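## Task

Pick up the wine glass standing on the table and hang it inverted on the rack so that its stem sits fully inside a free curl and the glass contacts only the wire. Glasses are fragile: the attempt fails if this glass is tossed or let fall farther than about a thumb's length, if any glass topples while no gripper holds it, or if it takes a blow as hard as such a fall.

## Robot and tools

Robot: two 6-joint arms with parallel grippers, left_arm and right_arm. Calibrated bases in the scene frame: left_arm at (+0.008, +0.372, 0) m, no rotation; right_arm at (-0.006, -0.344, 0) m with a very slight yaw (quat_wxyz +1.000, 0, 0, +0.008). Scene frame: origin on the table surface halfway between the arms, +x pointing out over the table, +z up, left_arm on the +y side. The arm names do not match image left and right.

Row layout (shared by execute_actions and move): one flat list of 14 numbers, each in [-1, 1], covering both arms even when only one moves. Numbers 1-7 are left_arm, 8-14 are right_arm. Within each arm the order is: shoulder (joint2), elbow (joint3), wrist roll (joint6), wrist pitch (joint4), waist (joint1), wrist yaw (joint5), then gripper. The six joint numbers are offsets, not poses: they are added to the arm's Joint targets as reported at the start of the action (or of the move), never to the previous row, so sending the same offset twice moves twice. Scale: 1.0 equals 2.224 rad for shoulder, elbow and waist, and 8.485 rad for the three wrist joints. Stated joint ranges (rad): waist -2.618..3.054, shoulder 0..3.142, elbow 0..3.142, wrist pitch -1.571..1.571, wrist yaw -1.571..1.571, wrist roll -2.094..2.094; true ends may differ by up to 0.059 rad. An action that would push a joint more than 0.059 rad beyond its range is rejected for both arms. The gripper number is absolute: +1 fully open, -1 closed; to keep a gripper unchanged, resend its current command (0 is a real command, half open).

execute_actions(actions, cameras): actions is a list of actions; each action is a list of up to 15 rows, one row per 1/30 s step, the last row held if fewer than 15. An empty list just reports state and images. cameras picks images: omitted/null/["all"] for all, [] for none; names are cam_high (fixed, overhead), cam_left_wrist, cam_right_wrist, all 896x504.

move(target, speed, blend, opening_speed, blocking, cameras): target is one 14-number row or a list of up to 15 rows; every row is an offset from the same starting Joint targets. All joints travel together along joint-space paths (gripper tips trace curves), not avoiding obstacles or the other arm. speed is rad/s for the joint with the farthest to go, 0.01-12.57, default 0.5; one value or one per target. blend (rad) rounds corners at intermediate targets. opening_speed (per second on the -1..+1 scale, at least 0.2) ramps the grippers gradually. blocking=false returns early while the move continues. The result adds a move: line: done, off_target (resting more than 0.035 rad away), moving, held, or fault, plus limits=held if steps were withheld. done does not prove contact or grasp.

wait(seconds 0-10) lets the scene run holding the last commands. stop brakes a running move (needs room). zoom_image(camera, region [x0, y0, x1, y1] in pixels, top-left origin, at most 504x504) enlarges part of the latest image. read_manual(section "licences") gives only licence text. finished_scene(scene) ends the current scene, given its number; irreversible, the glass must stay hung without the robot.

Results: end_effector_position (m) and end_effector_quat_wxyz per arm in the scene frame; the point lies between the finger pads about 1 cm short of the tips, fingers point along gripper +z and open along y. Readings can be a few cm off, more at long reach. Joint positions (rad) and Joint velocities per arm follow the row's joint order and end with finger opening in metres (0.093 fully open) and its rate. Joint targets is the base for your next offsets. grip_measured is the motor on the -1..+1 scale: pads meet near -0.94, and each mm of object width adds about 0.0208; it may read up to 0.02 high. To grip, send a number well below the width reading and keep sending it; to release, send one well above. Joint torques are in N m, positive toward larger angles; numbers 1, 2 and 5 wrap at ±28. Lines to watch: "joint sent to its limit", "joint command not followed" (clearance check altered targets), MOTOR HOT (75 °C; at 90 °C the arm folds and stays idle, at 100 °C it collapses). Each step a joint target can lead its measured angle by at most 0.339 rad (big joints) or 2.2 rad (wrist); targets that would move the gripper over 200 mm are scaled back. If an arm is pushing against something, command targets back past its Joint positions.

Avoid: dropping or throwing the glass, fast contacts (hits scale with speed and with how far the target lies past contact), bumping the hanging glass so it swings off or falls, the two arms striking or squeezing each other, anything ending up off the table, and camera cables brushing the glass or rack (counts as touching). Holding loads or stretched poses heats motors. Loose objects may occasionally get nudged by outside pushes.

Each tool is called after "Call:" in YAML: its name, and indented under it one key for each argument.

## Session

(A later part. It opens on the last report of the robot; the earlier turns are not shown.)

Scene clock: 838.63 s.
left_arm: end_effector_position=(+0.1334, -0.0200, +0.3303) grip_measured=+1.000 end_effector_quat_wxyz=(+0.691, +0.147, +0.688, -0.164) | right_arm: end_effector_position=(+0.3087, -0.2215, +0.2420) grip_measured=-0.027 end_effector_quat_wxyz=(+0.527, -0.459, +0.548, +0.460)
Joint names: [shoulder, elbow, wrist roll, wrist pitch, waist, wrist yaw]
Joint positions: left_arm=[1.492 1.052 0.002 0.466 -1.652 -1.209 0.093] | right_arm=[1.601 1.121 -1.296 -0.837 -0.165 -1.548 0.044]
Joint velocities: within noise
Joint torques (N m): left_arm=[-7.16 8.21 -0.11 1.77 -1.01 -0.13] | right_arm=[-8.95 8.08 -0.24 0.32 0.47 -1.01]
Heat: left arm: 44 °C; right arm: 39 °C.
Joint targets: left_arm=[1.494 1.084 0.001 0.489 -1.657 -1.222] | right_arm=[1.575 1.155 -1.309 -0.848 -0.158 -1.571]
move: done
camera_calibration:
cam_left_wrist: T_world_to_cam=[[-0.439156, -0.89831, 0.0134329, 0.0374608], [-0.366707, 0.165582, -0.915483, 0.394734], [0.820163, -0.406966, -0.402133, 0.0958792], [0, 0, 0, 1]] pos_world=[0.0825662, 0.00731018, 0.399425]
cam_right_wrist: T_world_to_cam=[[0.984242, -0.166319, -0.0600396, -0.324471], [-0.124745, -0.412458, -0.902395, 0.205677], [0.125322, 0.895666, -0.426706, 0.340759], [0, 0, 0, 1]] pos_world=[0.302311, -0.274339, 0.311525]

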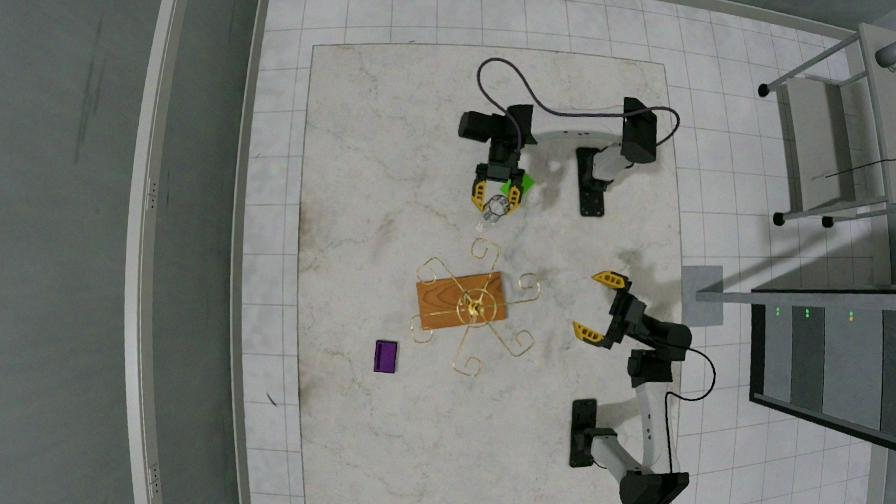

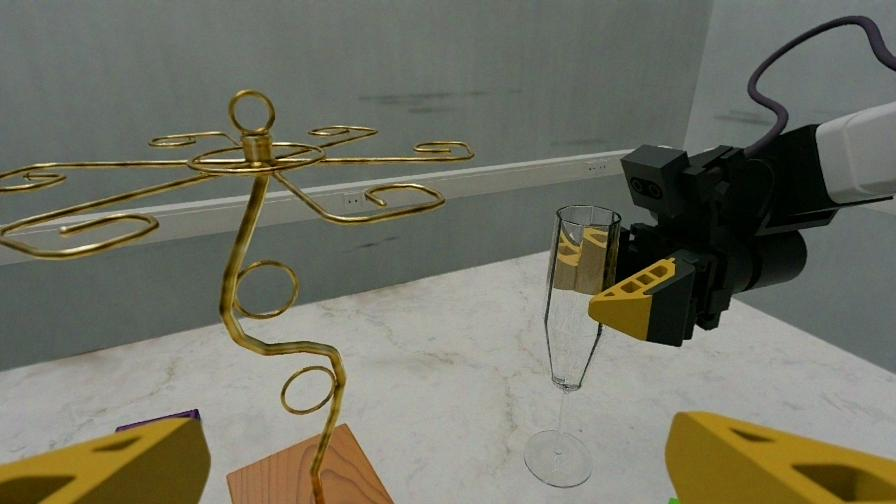

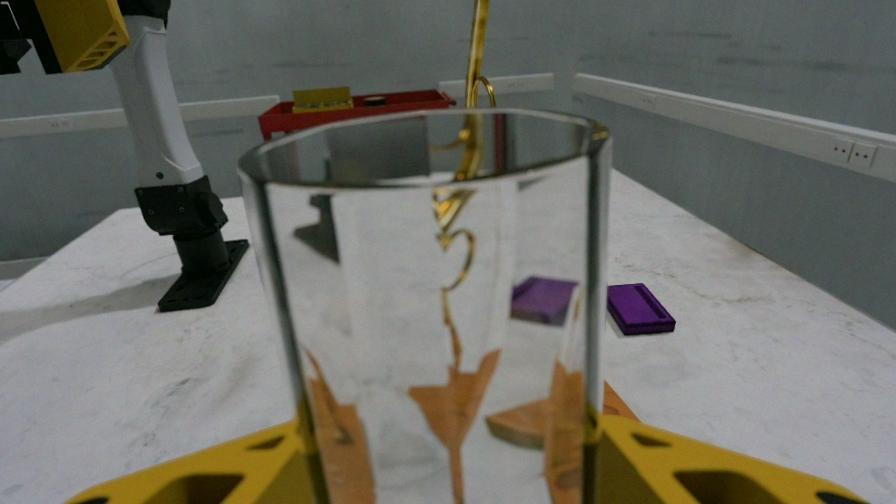

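Call:
move:
  target: [0, 0, 0, 0, 0, 0, 1, 0, 0, 0.3711, 0, 0, 0, -0.24]
  speed: 0.8

Call:
zoom_image:
  camera: "cam_left_wrist"
  region: [480, 50, 830, 404]

Call:
zoom_image:
  camera: "cam_right_wrist"
  region: [250, 0, 650, 504]

Call:
zoom_image:
  camera: "cam_high"
  region: [440, 180, 560, 330]

Scene clock: 875.47 s.
left_arm: end_effector_position=(+0.1334, -0.0200, +0.3303) grip_measured=+1.000 end_effector_quat_wxyz=(+0.691, +0.147, +0.688, -0.164) | right_arm: end_effector_position=(+0.3087, -0.2215, +0.2419) grip_measured=-0.027 end_effector_quat_wxyz=(-0.456, +0.545, +0.463, +0.530)
Joint names: [shoulder, elbow, wrist roll, wrist pitch, waist, wrist yaw]
Joint positions: left_arm=[1.492 1.052 0.002 0.466 -1.652 -1.209 0.093] | right_arm=[1.601 1.121 1.83 -0.838 -0.165 -1.548 0.044]
Joint velocities: within noise
Joint torques (N m): left_arm=[-6.97 8.2 -0.06 1.73 -0.73 -0.15] | right_arm=[-8.87 8.24 0.01 0.38 0.43 -0.98]
Heat: left arm: 44 °C; right arm: 41 °C.
Joint targets: left_arm=[1.494 1.084 0.001 0.489 -1.657 -1.222] | right_arm=[1.575 1.155 1.840 -0.848 -0.158 -1.571]
move: done
camera_calibration:
cam_left_wrist: T_world_to_cam=[[-0.439116, -0.898325, 0.0137571, 0.0373706], [-0.366758, 0.165257, -0.915521, 0.394884], [0.820162, -0.407065, -0.402035, 0.0957992], [0, 0, 0, 1]] pos_world=[0.0826661, 0.00731012, 0.399525]
cam_right_wrist: T_world_to_cam=[[-0.988235, 0.145661, 0.0466327, 0.327681], [-0.0138633, -0.388959, 0.921151, -0.264515], [0.152314, 0.909667, 0.386402, 0.13878], [0, 0, 0, 1]] pos_world=[0.299021, -0.276859, 0.174752]

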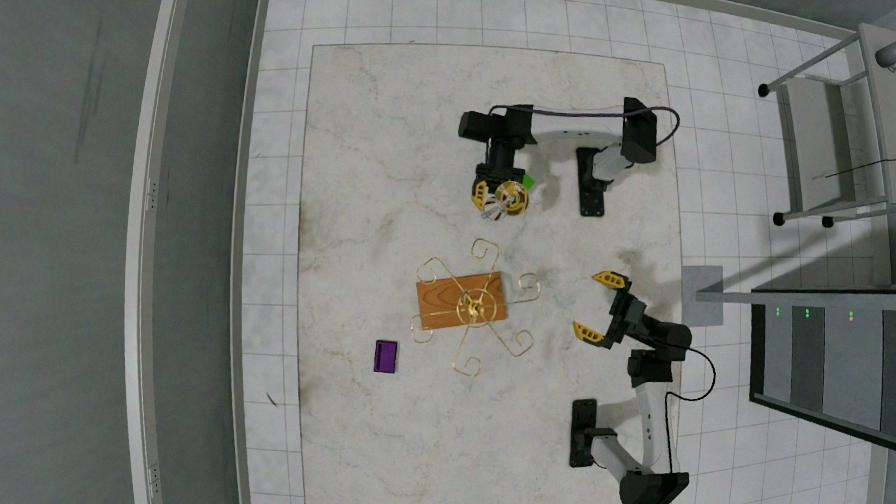

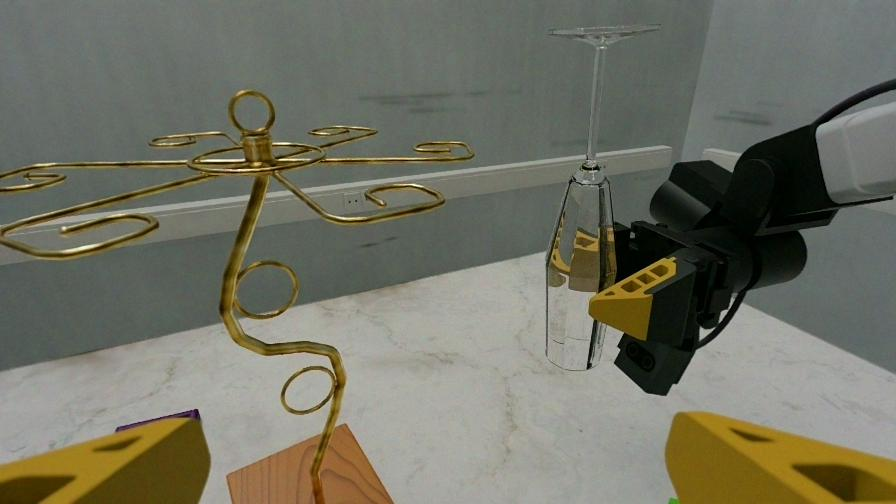

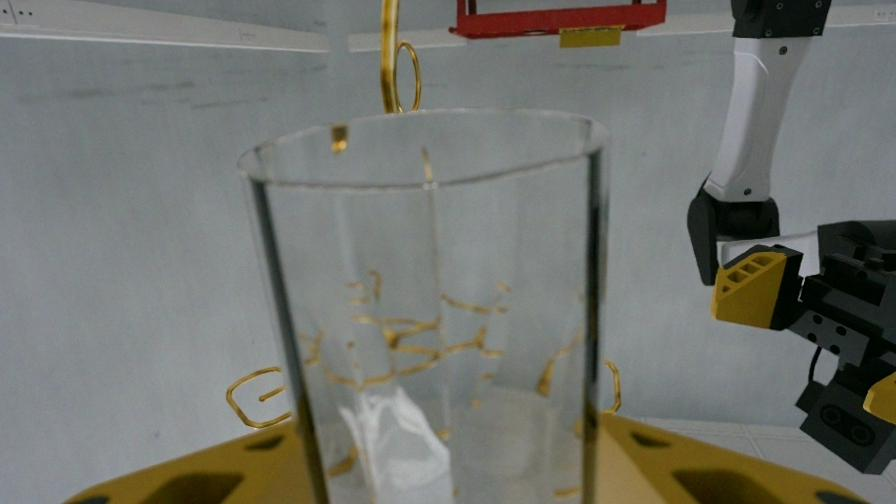

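Scaled by 1.424 from the camera's 896x504 image, which has a finer 1280x720 frame.

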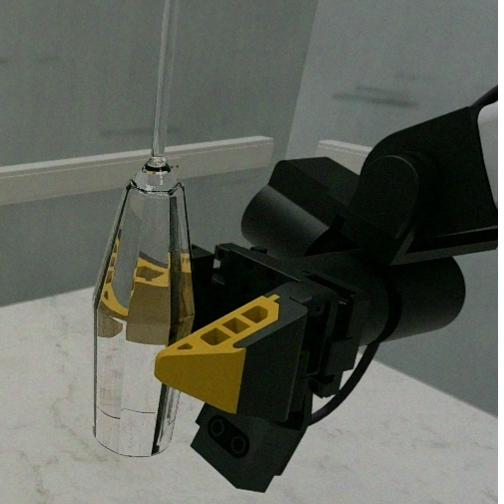

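Scaled by 1.000.

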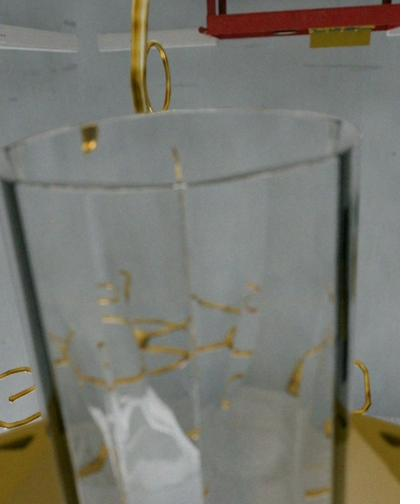

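Scaled by 3.360 from the camera's 896x504 image, which has a finer 1280x720 frame.

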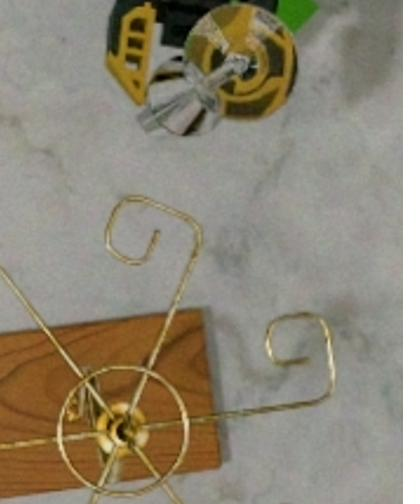

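Call:
zoom_image:
  camera: "cam_high"
  region: [465, 230, 515, 285]

Call:
zoom_image:
  camera: "cam_high"
  region: [500, 260, 550, 315]

Call:
zoom_image:
  camera: "cam_left_wrist"
  region: [220, 80, 500, 240]

Scaled by 9.164 from the camera's 896x504 image, which has a finer 1280x720 frame.

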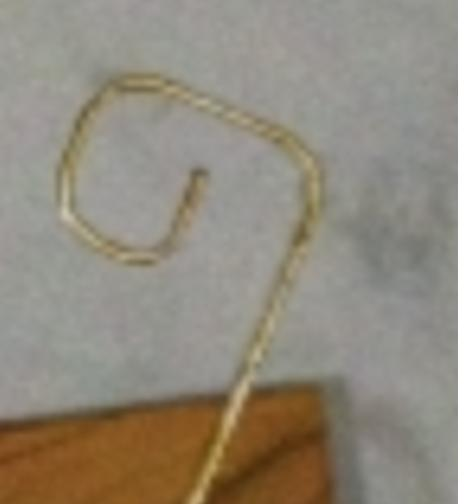

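Scaled by 9.164 from the camera's 896x504 image, which has a finer 1280x720 frame.

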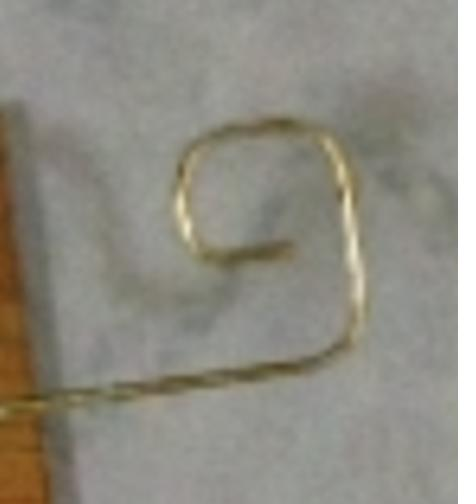

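Scaled by 1.800 from the camera's 896x504 image, which has a finer 1280x720 frame.

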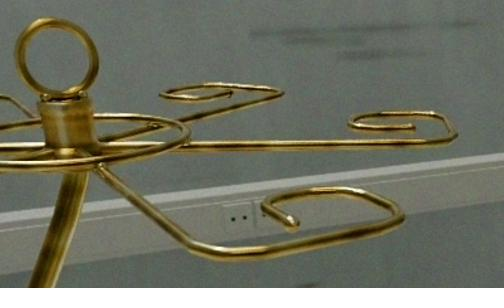

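Call:
move:
  target: [0, 0, 0, 0, 0, 0, 1, 0.2012, 0.2185, 0.0038, -0.0079, 0.0562, -0.0034, -0.24]
  speed: 0.3

Call:
zoom_image:
  camera: "cam_left_wrist"
  region: [400, 50, 700, 404]

Call:
zoom_image:
  camera: "cam_high"
  region: [420, 190, 520, 290]

Scene clock: 1038.97 s.
left_arm: end_effector_position=(+0.1334, -0.0200, +0.3303) grip_measured=+1.000 end_effector_quat_wxyz=(+0.691, +0.147, +0.688, -0.164) | right_arm: end_effector_position=(+0.4008, -0.1853, +0.2307) grip_measured=-0.027 end_effector_quat_wxyz=(+0.497, -0.523, -0.487, -0.491)
Joint names: [shoulder, elbow, wrist roll, wrist pitch, waist, wrist yaw]
Joint positions: left_arm=[1.492 1.052 0.002 0.466 -1.652 -1.209 0.093] | right_arm=[2.022 1.603 1.863 -0.901 -0.038 -1.548 0.044]
Joint velocities: within noise
Joint torques (N m): left_arm=[-7.06 8.32 -0.08 1.72 -0.8 -0.1] | right_arm=[-9.87 8.53 -0.01 0.38 0.2 -1.09]
Heat: left arm: 45 °C; right arm: 43 °C.
Joint targets: left_arm=[1.494 1.084 0.001 0.489 -1.657 -1.222] | right_arm=[2.022 1.641 1.872 -0.915 -0.033 -1.578]
joint sent to its limit (right arm) — the wrist yaw, lower limit.
move: off_target (right_arm); right_arm: the wrist yaw is farthest, 0.052 rad from its target
camera_calibration:
cam_left_wrist: T_world_to_cam=[[-0.439116, -0.898325, 0.0137571, 0.0373706], [-0.366758, 0.165257, -0.915521, 0.394884], [0.820162, -0.407065, -0.402035, 0.0957992], [0, 0, 0, 1]] pos_world=[0.0826661, 0.00731012, 0.399525]
cam_right_wrist: T_world_to_cam=[[-0.996546, 0.020251, 0.0805346, 0.386252], [0.0663761, -0.388526, 0.919044, -0.270492], [0.0499013, 0.921215, 0.38584, 0.139519], [0, 0, 0, 1]] pos_world=[0.39591, -0.241442, 0.163655]

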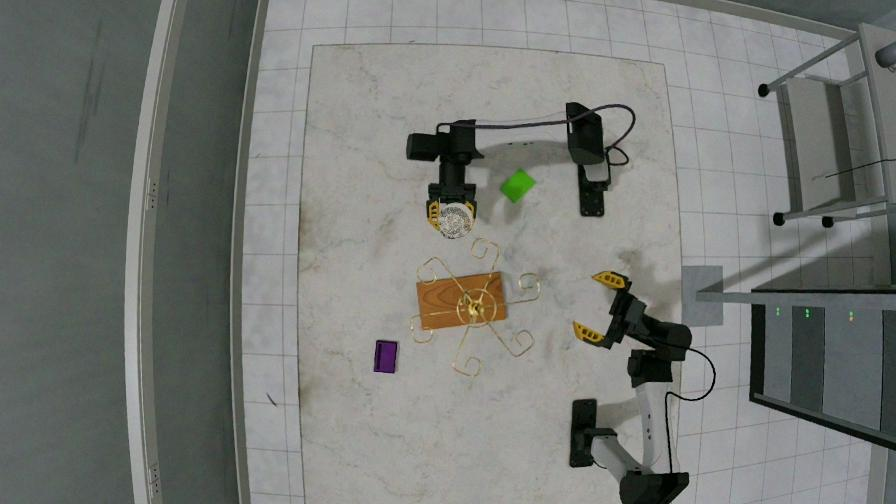

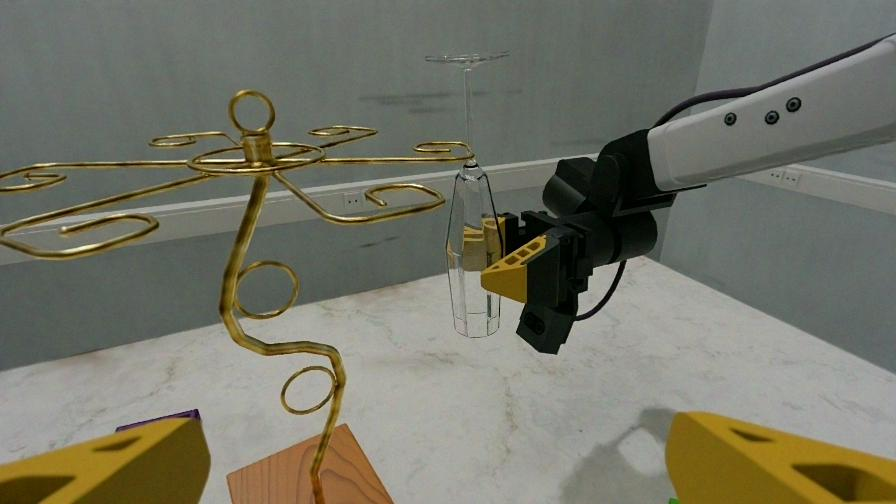

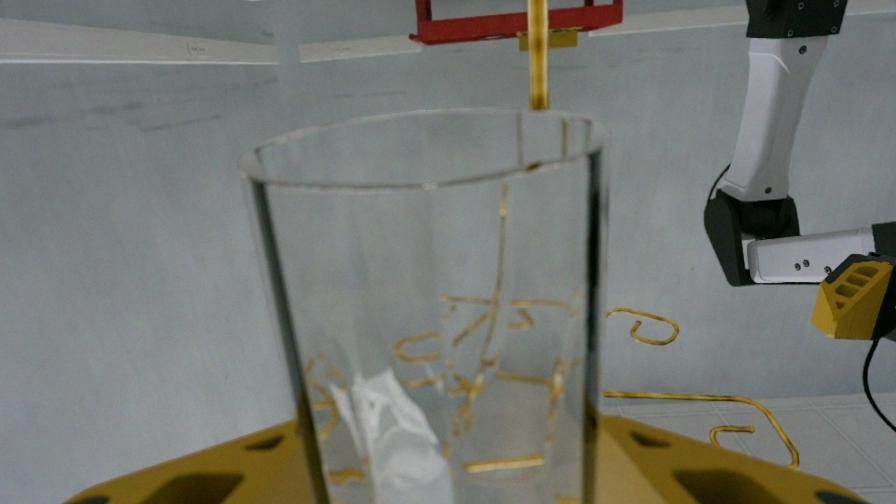

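Scaled by 1.424 from the camera's 896x504 image, which has a finer 1280x720 frame.

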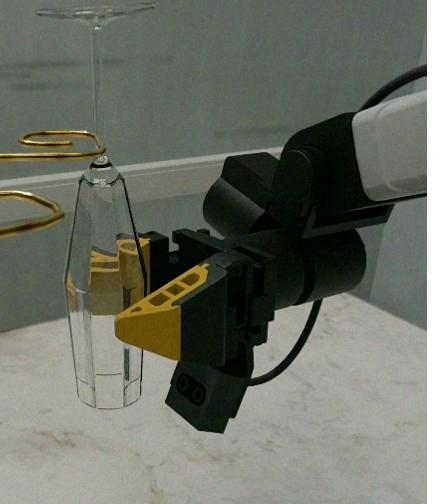

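Scaled by 5.040 from the camera's 896x504 image, which has a finer 1280x720 frame.

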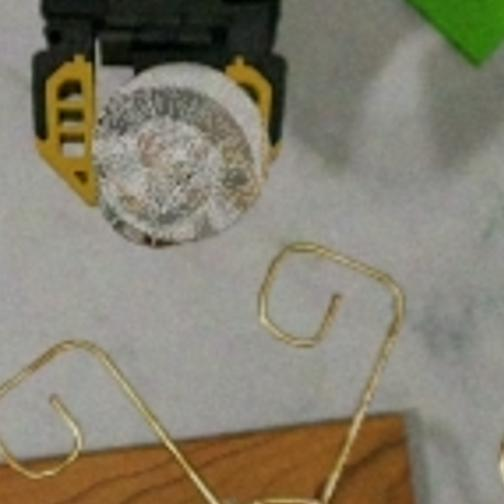

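Call:
move:
  target: [0, 0, 0, 0, 0, 0, 1, 0.0153, -0.0535, 0, 0.0157, 0.0162, 0.0033, -0.24]
  speed: 0.2

Call:
zoom_image:
  camera: "cam_left_wrist"
  region: [360, 50, 560, 250]

Call:
zoom_image:
  camera: "cam_high"
  region: [430, 195, 510, 275]

Scene clock: 1233.07 s.
left_arm: end_effector_position=(+0.1334, -0.0200, +0.3303) grip_measured=+1.000 end_effector_quat_wxyz=(+0.691, +0.147, +0.688, -0.164) | right_arm: end_effector_position=(+0.3963, -0.1707, +0.1969) grip_measured=-0.027 end_effector_quat_wxyz=(+0.505, -0.522, -0.496, -0.476)
Joint names: [shoulder, elbow, wrist roll, wrist pitch, waist, wrist yaw]
Joint positions: left_arm=[1.492 1.052 0.002 0.466 -1.652 -1.209 0.093] | right_arm=[2.057 1.528 1.865 -0.802 -0.002 -1.533 0.044]
Joint velocities: within noise
Joint torques (N m): left_arm=[-6.94 8.16 -0.06 1.69 -0.94 -0.1] | right_arm=[-10.11 4.9 -0.01 0.65 0.21 -0.93]
Heat: left arm: 46 °C; right arm: 46 °C.
Joint targets: left_arm=[1.494 1.084 0.001 0.489 -1.657 -1.222] | right_arm=[2.056 1.522 1.872 -0.781 0.003 -1.550]
move: done
camera_calibration:
cam_left_wrist: T_world_to_cam=[[-0.439116, -0.898325, 0.0137571, 0.0373706], [-0.366758, 0.165257, -0.915521, 0.394884], [0.820162, -0.407065, -0.402035, 0.0957992], [0, 0, 0, 1]] pos_world=[0.0826661, 0.00731012, 0.399525]
cam_right_wrist: T_world_to_cam=[[-0.995564, -0.0108237, 0.0934669, 0.375918], [0.0907615, -0.372403, 0.923622, -0.241129], [0.0248104, 0.928008, 0.371733, 0.153231], [0, 0, 0, 1]] pos_world=[0.392334, -0.227927, 0.130615]

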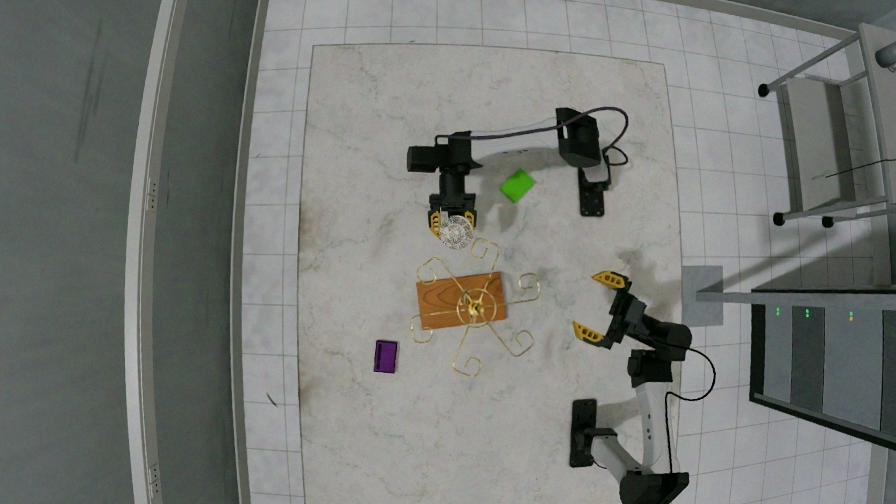

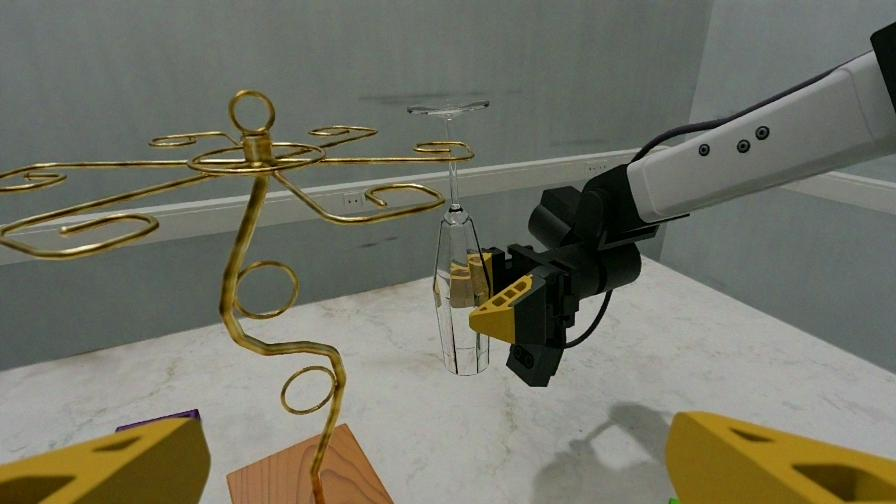

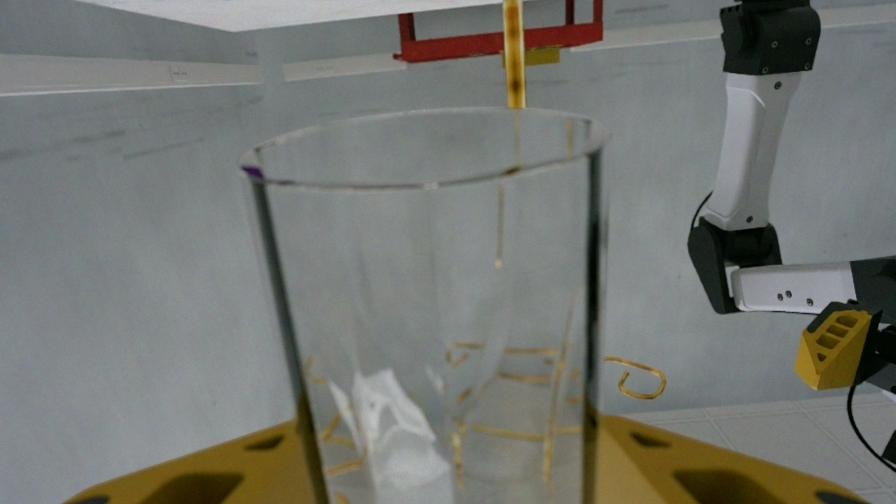

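Scaled by 2.520 from the camera's 896x504 image, which has a finer 1280x720 frame.

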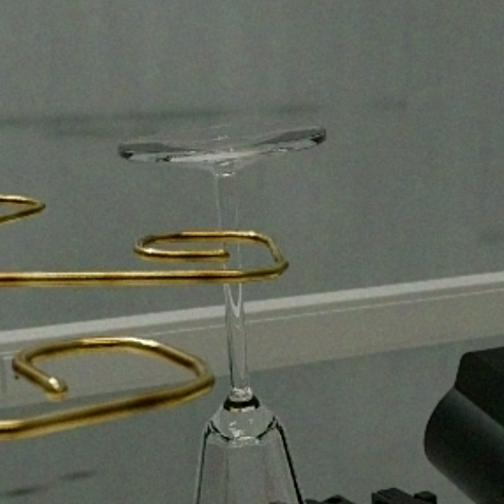

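Scaled by 6.300 from the camera's 896x504 image, which has a finer 1280x720 frame.

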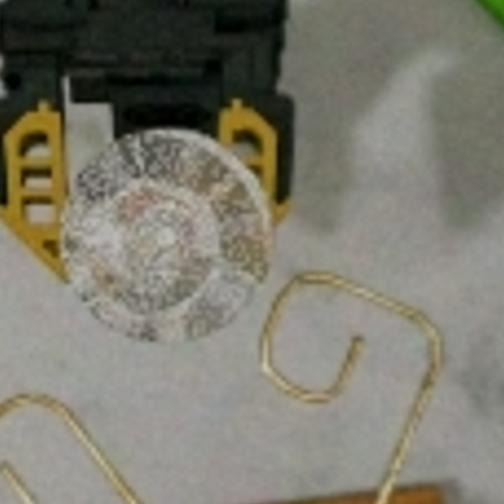

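Call:
move:
  target:
    - [0, 0, 0, 0, 0, 0, 1, 0.0117, 0.0337, 0, 0, 0.0376, -0.0033, -0.24]
    - [0, 0, 0, 0, 0, 0, 1, -0.0042, 0.0085, 0, 0.0007, 0.0606, -0.0033, -0.24]
  speed: 0.12
  blend: 0.02

Call:
zoom_image:
  camera: "cam_left_wrist"
  region: [340, 50, 540, 250]

Call:
zoom_image:
  camera: "cam_high"
  region: [430, 205, 510, 285]

Scene clock: 1455.10 s.
left_arm: end_effector_position=(+0.1334, -0.0200, +0.3303) grip_measured=+1.000 end_effector_quat_wxyz=(+0.691, +0.147, +0.688, -0.164) | right_arm: end_effector_position=(+0.3743, -0.1168, +0.1977) grip_measured=-0.027 end_effector_quat_wxyz=(+0.536, -0.481, -0.532, -0.446)
Joint names: [shoulder, elbow, wrist roll, wrist pitch, waist, wrist yaw]
Joint positions: left_arm=[1.492 1.052 0.002 0.466 -1.652 -1.209 0.093] | right_arm=[2.076 1.553 1.865 -0.796 0.134 -1.541 0.044]
Joint velocities: within noise
Joint torques (N m): left_arm=[-7.19 7.99 -0.12 1.65 -0.85 -0.09] | right_arm=[-13.08 4.4 0 0.69 0.17 -1.16]
Heat: left arm: 47 °C; right arm: 49 °C.
Joint targets: left_arm=[1.494 1.084 0.001 0.489 -1.657 -1.222] | right_arm=[2.047 1.541 1.872 -0.776 0.138 -1.578]
move: off_target (right_arm); right_arm: the wrist yaw is farthest, 0.037 rad from its target
camera_calibration:
cam_left_wrist: T_world_to_cam=[[-0.439116, -0.898325, 0.0137571, 0.0373706], [-0.366758, 0.165257, -0.915521, 0.394884], [0.820162, -0.407065, -0.402035, 0.0957992], [0, 0, 0, 1]] pos_world=[0.0826661, 0.00731012, 0.399525]
cam_right_wrist: T_world_to_cam=[[-0.985493, -0.149184, 0.0809241, 0.337194], [0.131037, -0.365796, 0.921424, -0.233714], [-0.10786, 0.918661, 0.380038, 0.150312], [0, 0, 0, 1]] pos_world=[0.37914, -0.173274, 0.130938]

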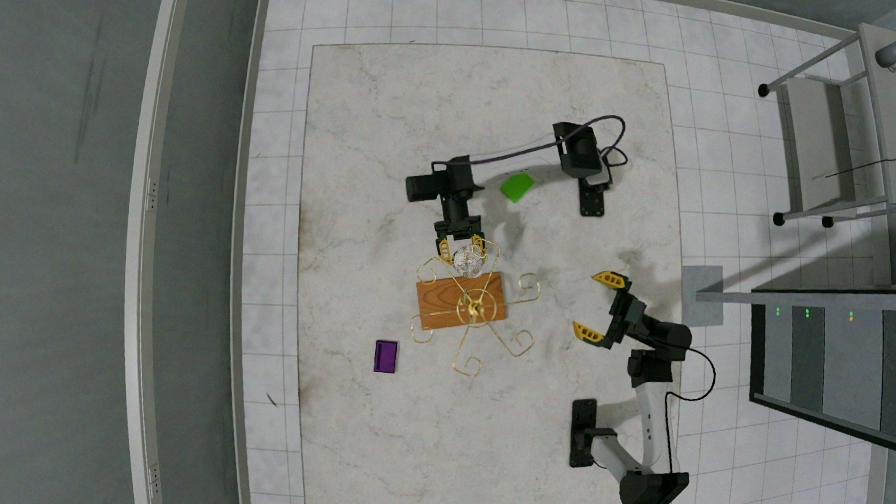

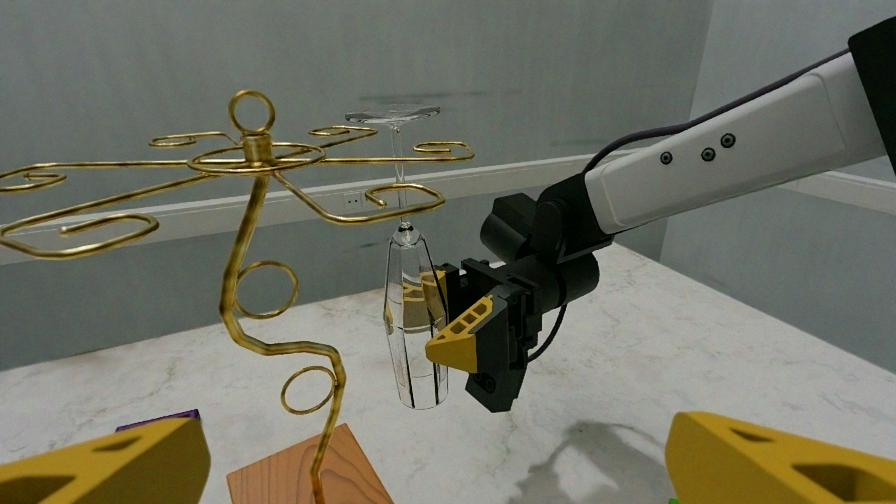

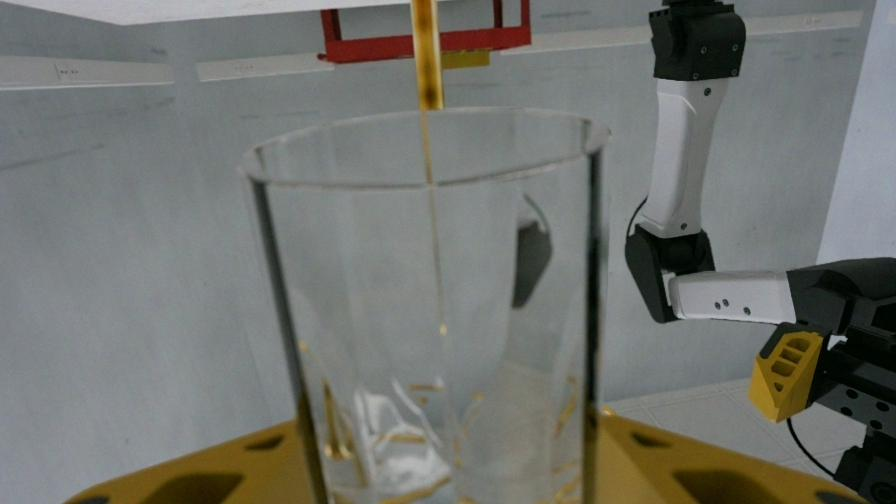

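Scaled by 2.520 from the camera's 896x504 image, which has a finer 1280x720 frame.

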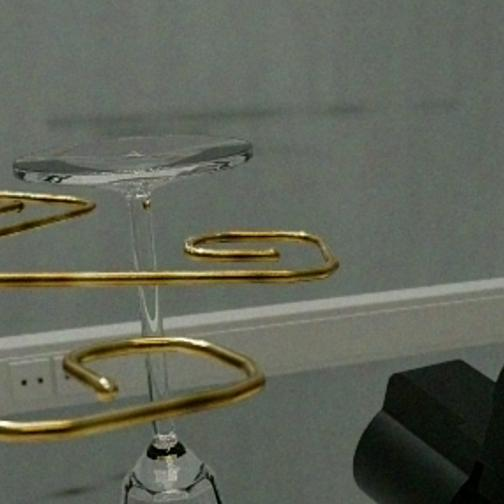

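Scaled by 6.300 from the camera's 896x504 image, which has a finer 1280x720 frame.

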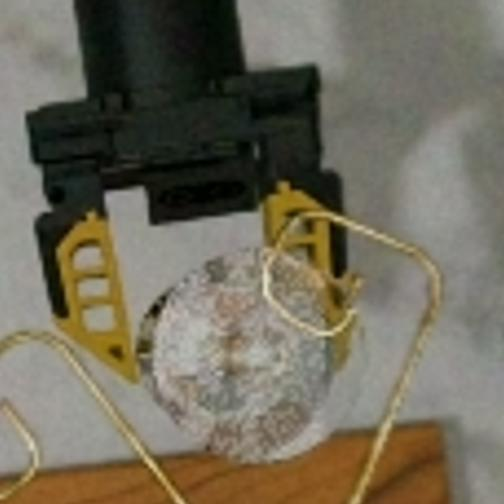

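Call:
move:
  target:
    - [0, 0, 0, 0, 0, 0, 1, -0.0231, -0.0349, 0, 0.0031, 0.0085, 0, -0.24]
    - [0, 0, 0, 0, 0, 0, 1, -0.0506, -0.0750, 0, 0.0064, 0.0090, 0, -0.24]
  speed: 0.1
  blend: 0.02

Call:
zoom_image:
  camera: "cam_left_wrist"
  region: [340, 50, 540, 250]

Call:
zoom_image:
  camera: "cam_high"
  region: [440, 215, 520, 295]

Scene clock: 1563.13 s.
left_arm: end_effector_position=(+0.1334, -0.0200, +0.3303) grip_measured=+1.000 end_effector_quat_wxyz=(+0.691, +0.147, +0.688, -0.164) | right_arm: end_effector_position=(+0.3401, -0.1158, +0.1929) grip_measured=-0.027 end_effector_quat_wxyz=(+0.543, -0.480, -0.532, -0.437)
Joint names: [shoulder, elbow, wrist roll, wrist pitch, waist, wrist yaw]
Joint positions: left_arm=[1.492 1.052 0.002 0.466 -1.652 -1.209 0.093] | right_arm=[1.973 1.381 1.865 -0.742 0.15 -1.543 0.044]
Joint velocities: within noise
Joint torques (N m): left_arm=[-6.99 8.21 -0.09 1.72 -0.81 -0.08] | right_arm=[-12.93 4.52 -0.03 0.65 0.34 -1.12]
Heat: left arm: 47 °C; right arm: 54 °C.
Joint targets: left_arm=[1.494 1.084 0.001 0.489 -1.657 -1.222] | right_arm=[1.935 1.374 1.872 -0.721 0.158 -1.577]
move: off_target (right_arm); right_arm: the shoulder is farthest, 0.039 rad from its target
camera_calibration:
cam_left_wrist: T_world_to_cam=[[-0.439116, -0.898325, 0.0137571, 0.0373706], [-0.366758, 0.165257, -0.915521, 0.394884], [0.820162, -0.407065, -0.402035, 0.0957992], [0, 0, 0, 1]] pos_world=[0.0826661, 0.00731012, 0.399525]
cam_right_wrist: T_world_to_cam=[[-0.981571, -0.165179, 0.0960951, 0.297878], [0.151014, -0.36233, 0.919734, -0.230511], [-0.117103, 0.917296, 0.380597, 0.150401], [0, 0, 0, 1]] pos_world=[0.344811, -0.17228, 0.126142]

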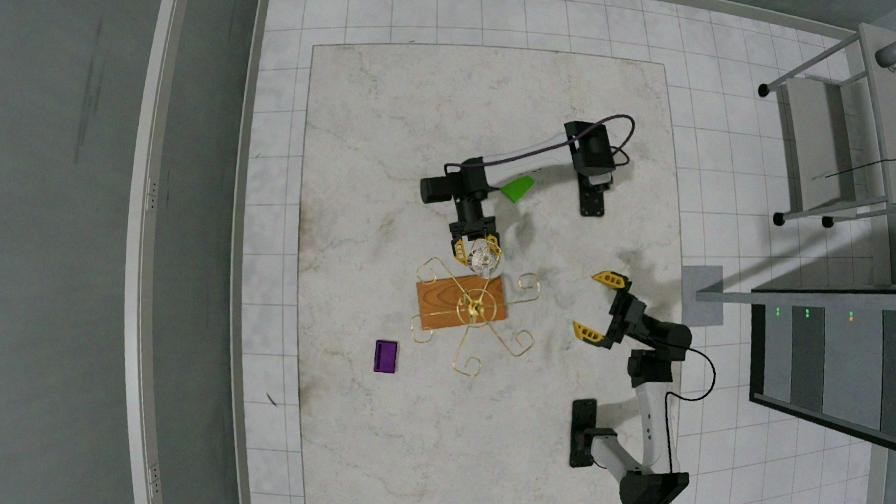

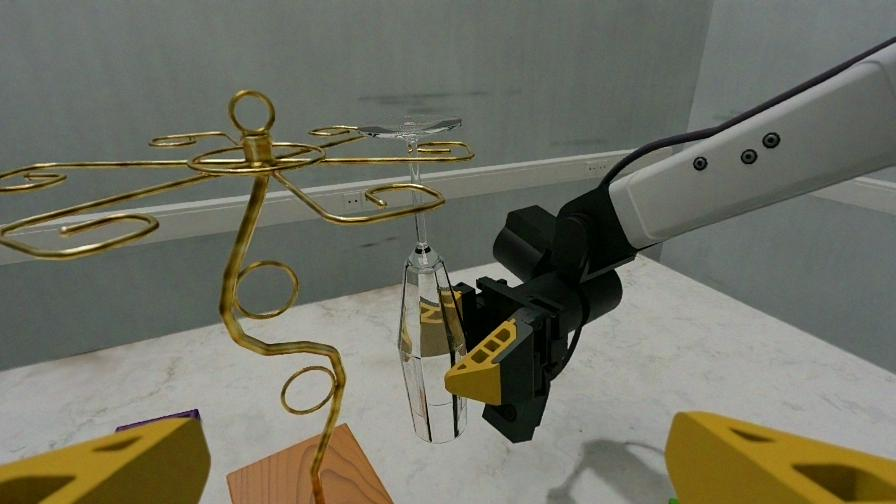

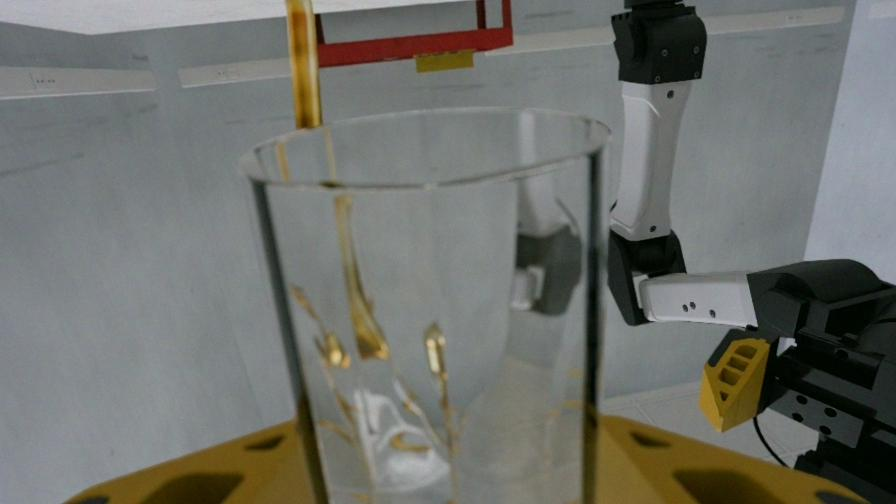

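Scaled by 2.520 from the camera's 896x504 image, which has a finer 1280x720 frame.

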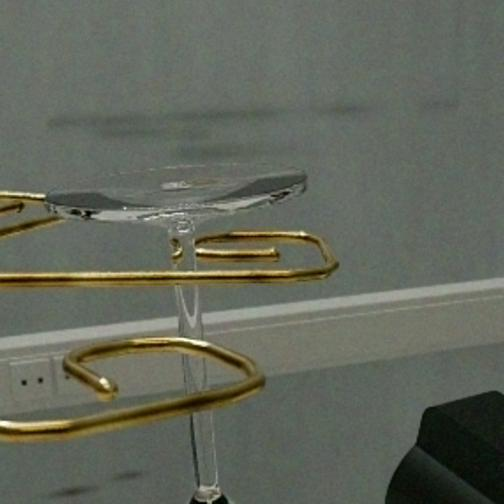

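Scaled by 6.300 from the camera's 896x504 image, which has a finer 1280x720 frame.

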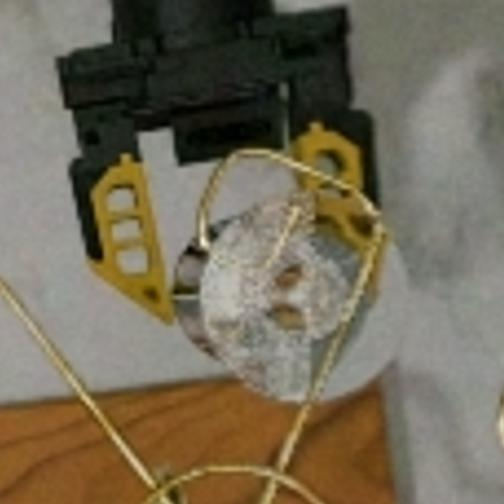

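Call:
move:
  target:
    - [0, 0, 0, 0, 0, 0, 1, -0.0170, -0.0226, 0, 0.0025, -0.0122, 0, -0.24]
    - [0, 0, 0, 0, 0, 0, 1, -0.0366, -0.0494, 0, 0.0044, -0.0280, 0, -0.24]
  speed: 0.06
  blend: 0.01

Call:
zoom_image:
  camera: "cam_left_wrist"
  region: [340, 80, 540, 220]

Call:
zoom_image:
  camera: "cam_high"
  region: [450, 215, 530, 285]

Scene clock: 1643.40 s.
left_arm: end_effector_position=(+0.1334, -0.0200, +0.3303) grip_measured=+1.000 end_effector_quat_wxyz=(+0.691, +0.147, +0.688, -0.164) | right_arm: end_effector_position=(+0.3287, -0.1354, +0.1949) grip_measured=-0.027 end_effector_quat_wxyz=(+0.530, -0.490, -0.523, -0.453)
Joint names: [shoulder, elbow, wrist roll, wrist pitch, waist, wrist yaw]
Joint positions: left_arm=[1.492 1.052 0.002 0.466 -1.652 -1.209 0.093] | right_arm=[1.889 1.272 1.865 -0.705 0.102 -1.543 0.044]
Joint velocities: within noise
Joint torques (N m): left_arm=[-7.08 8.4 -0.12 1.71 -0.81 -0.1] | right_arm=[-12.08 4.59 -0.03 0.66 -0.83 -1.11]
Heat: left arm: 47 °C; right arm: 59 °C.
Joint targets: left_arm=[1.494 1.084 0.001 0.489 -1.657 -1.222] | right_arm=[1.853 1.264 1.872 -0.684 0.095 -1.577]
move: off_target (right_arm); right_arm: the shoulder is farthest, 0.036 rad from its target
camera_calibration:
cam_left_wrist: T_world_to_cam=[[-0.439116, -0.898325, 0.0137571, 0.0373706], [-0.366758, 0.165257, -0.915521, 0.394884], [0.820162, -0.407065, -0.402035, 0.0957992], [0, 0, 0, 1]] pos_world=[0.0826661, 0.00731012, 0.399525]
cam_right_wrist: T_world_to_cam=[[-0.989422, -0.117501, 0.085072, 0.294379], [0.123151, -0.370432, 0.92066, -0.229795], [-0.076665, 0.921398, 0.380984, 0.153492], [0, 0, 0, 1]] pos_world=[0.331332, -0.191961, 0.128042]

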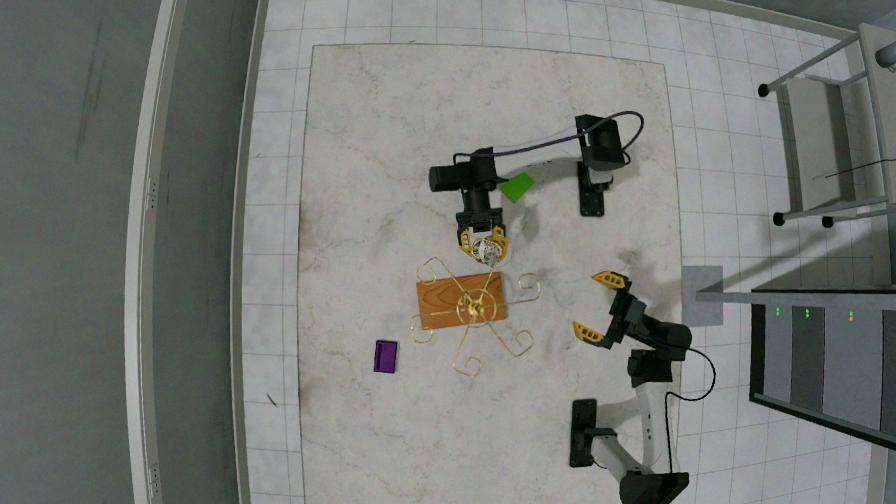

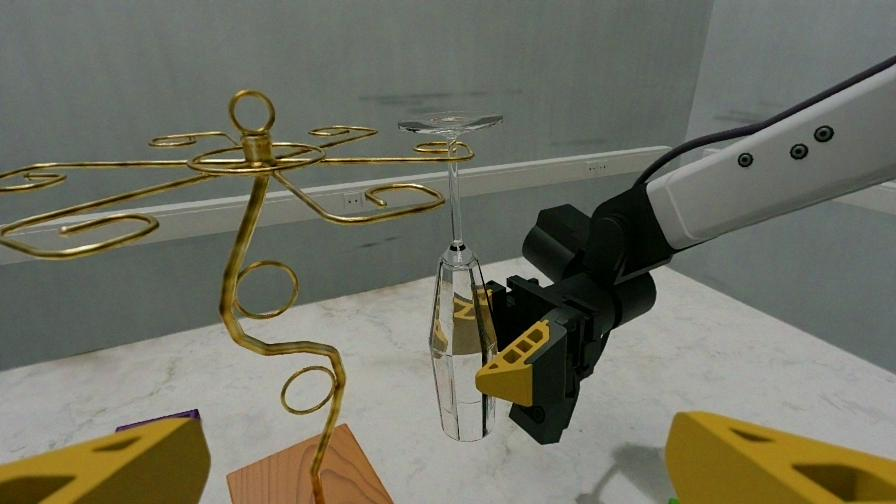

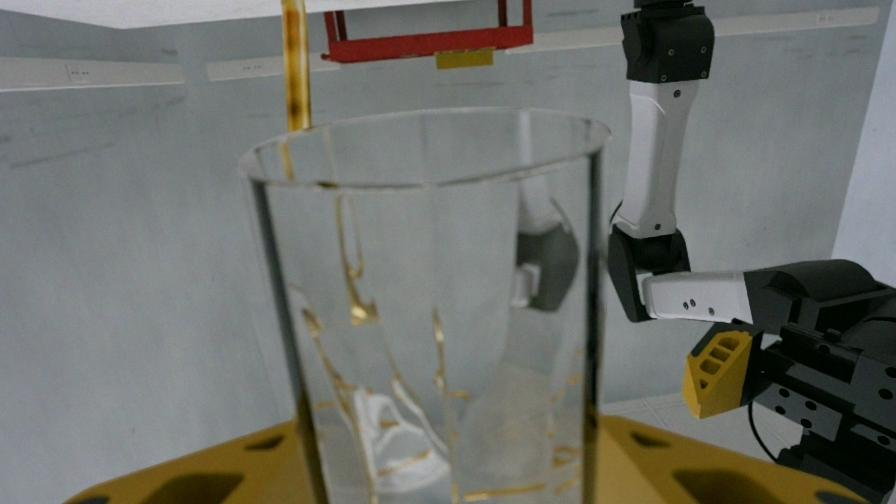

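Scaled by 2.520 from the camera's 896x504 image, which has a finer 1280x720 frame.

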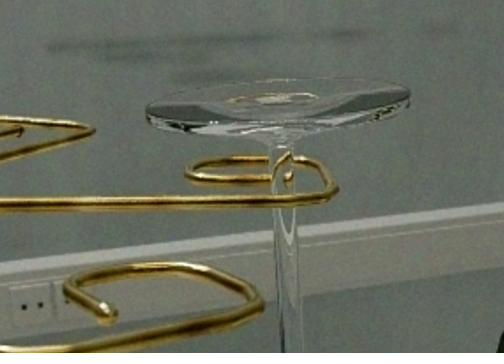

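Scaled by 6.300 from the camera's 896x504 image, which has a finer 1280x720 frame.

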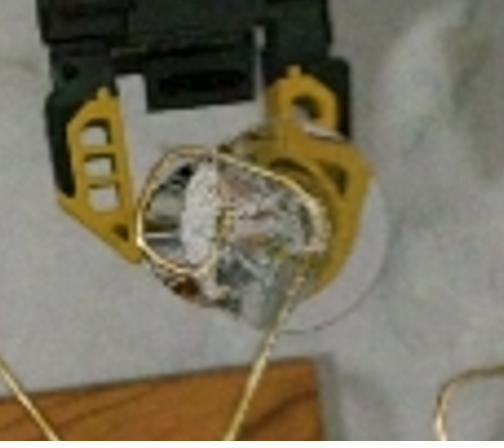

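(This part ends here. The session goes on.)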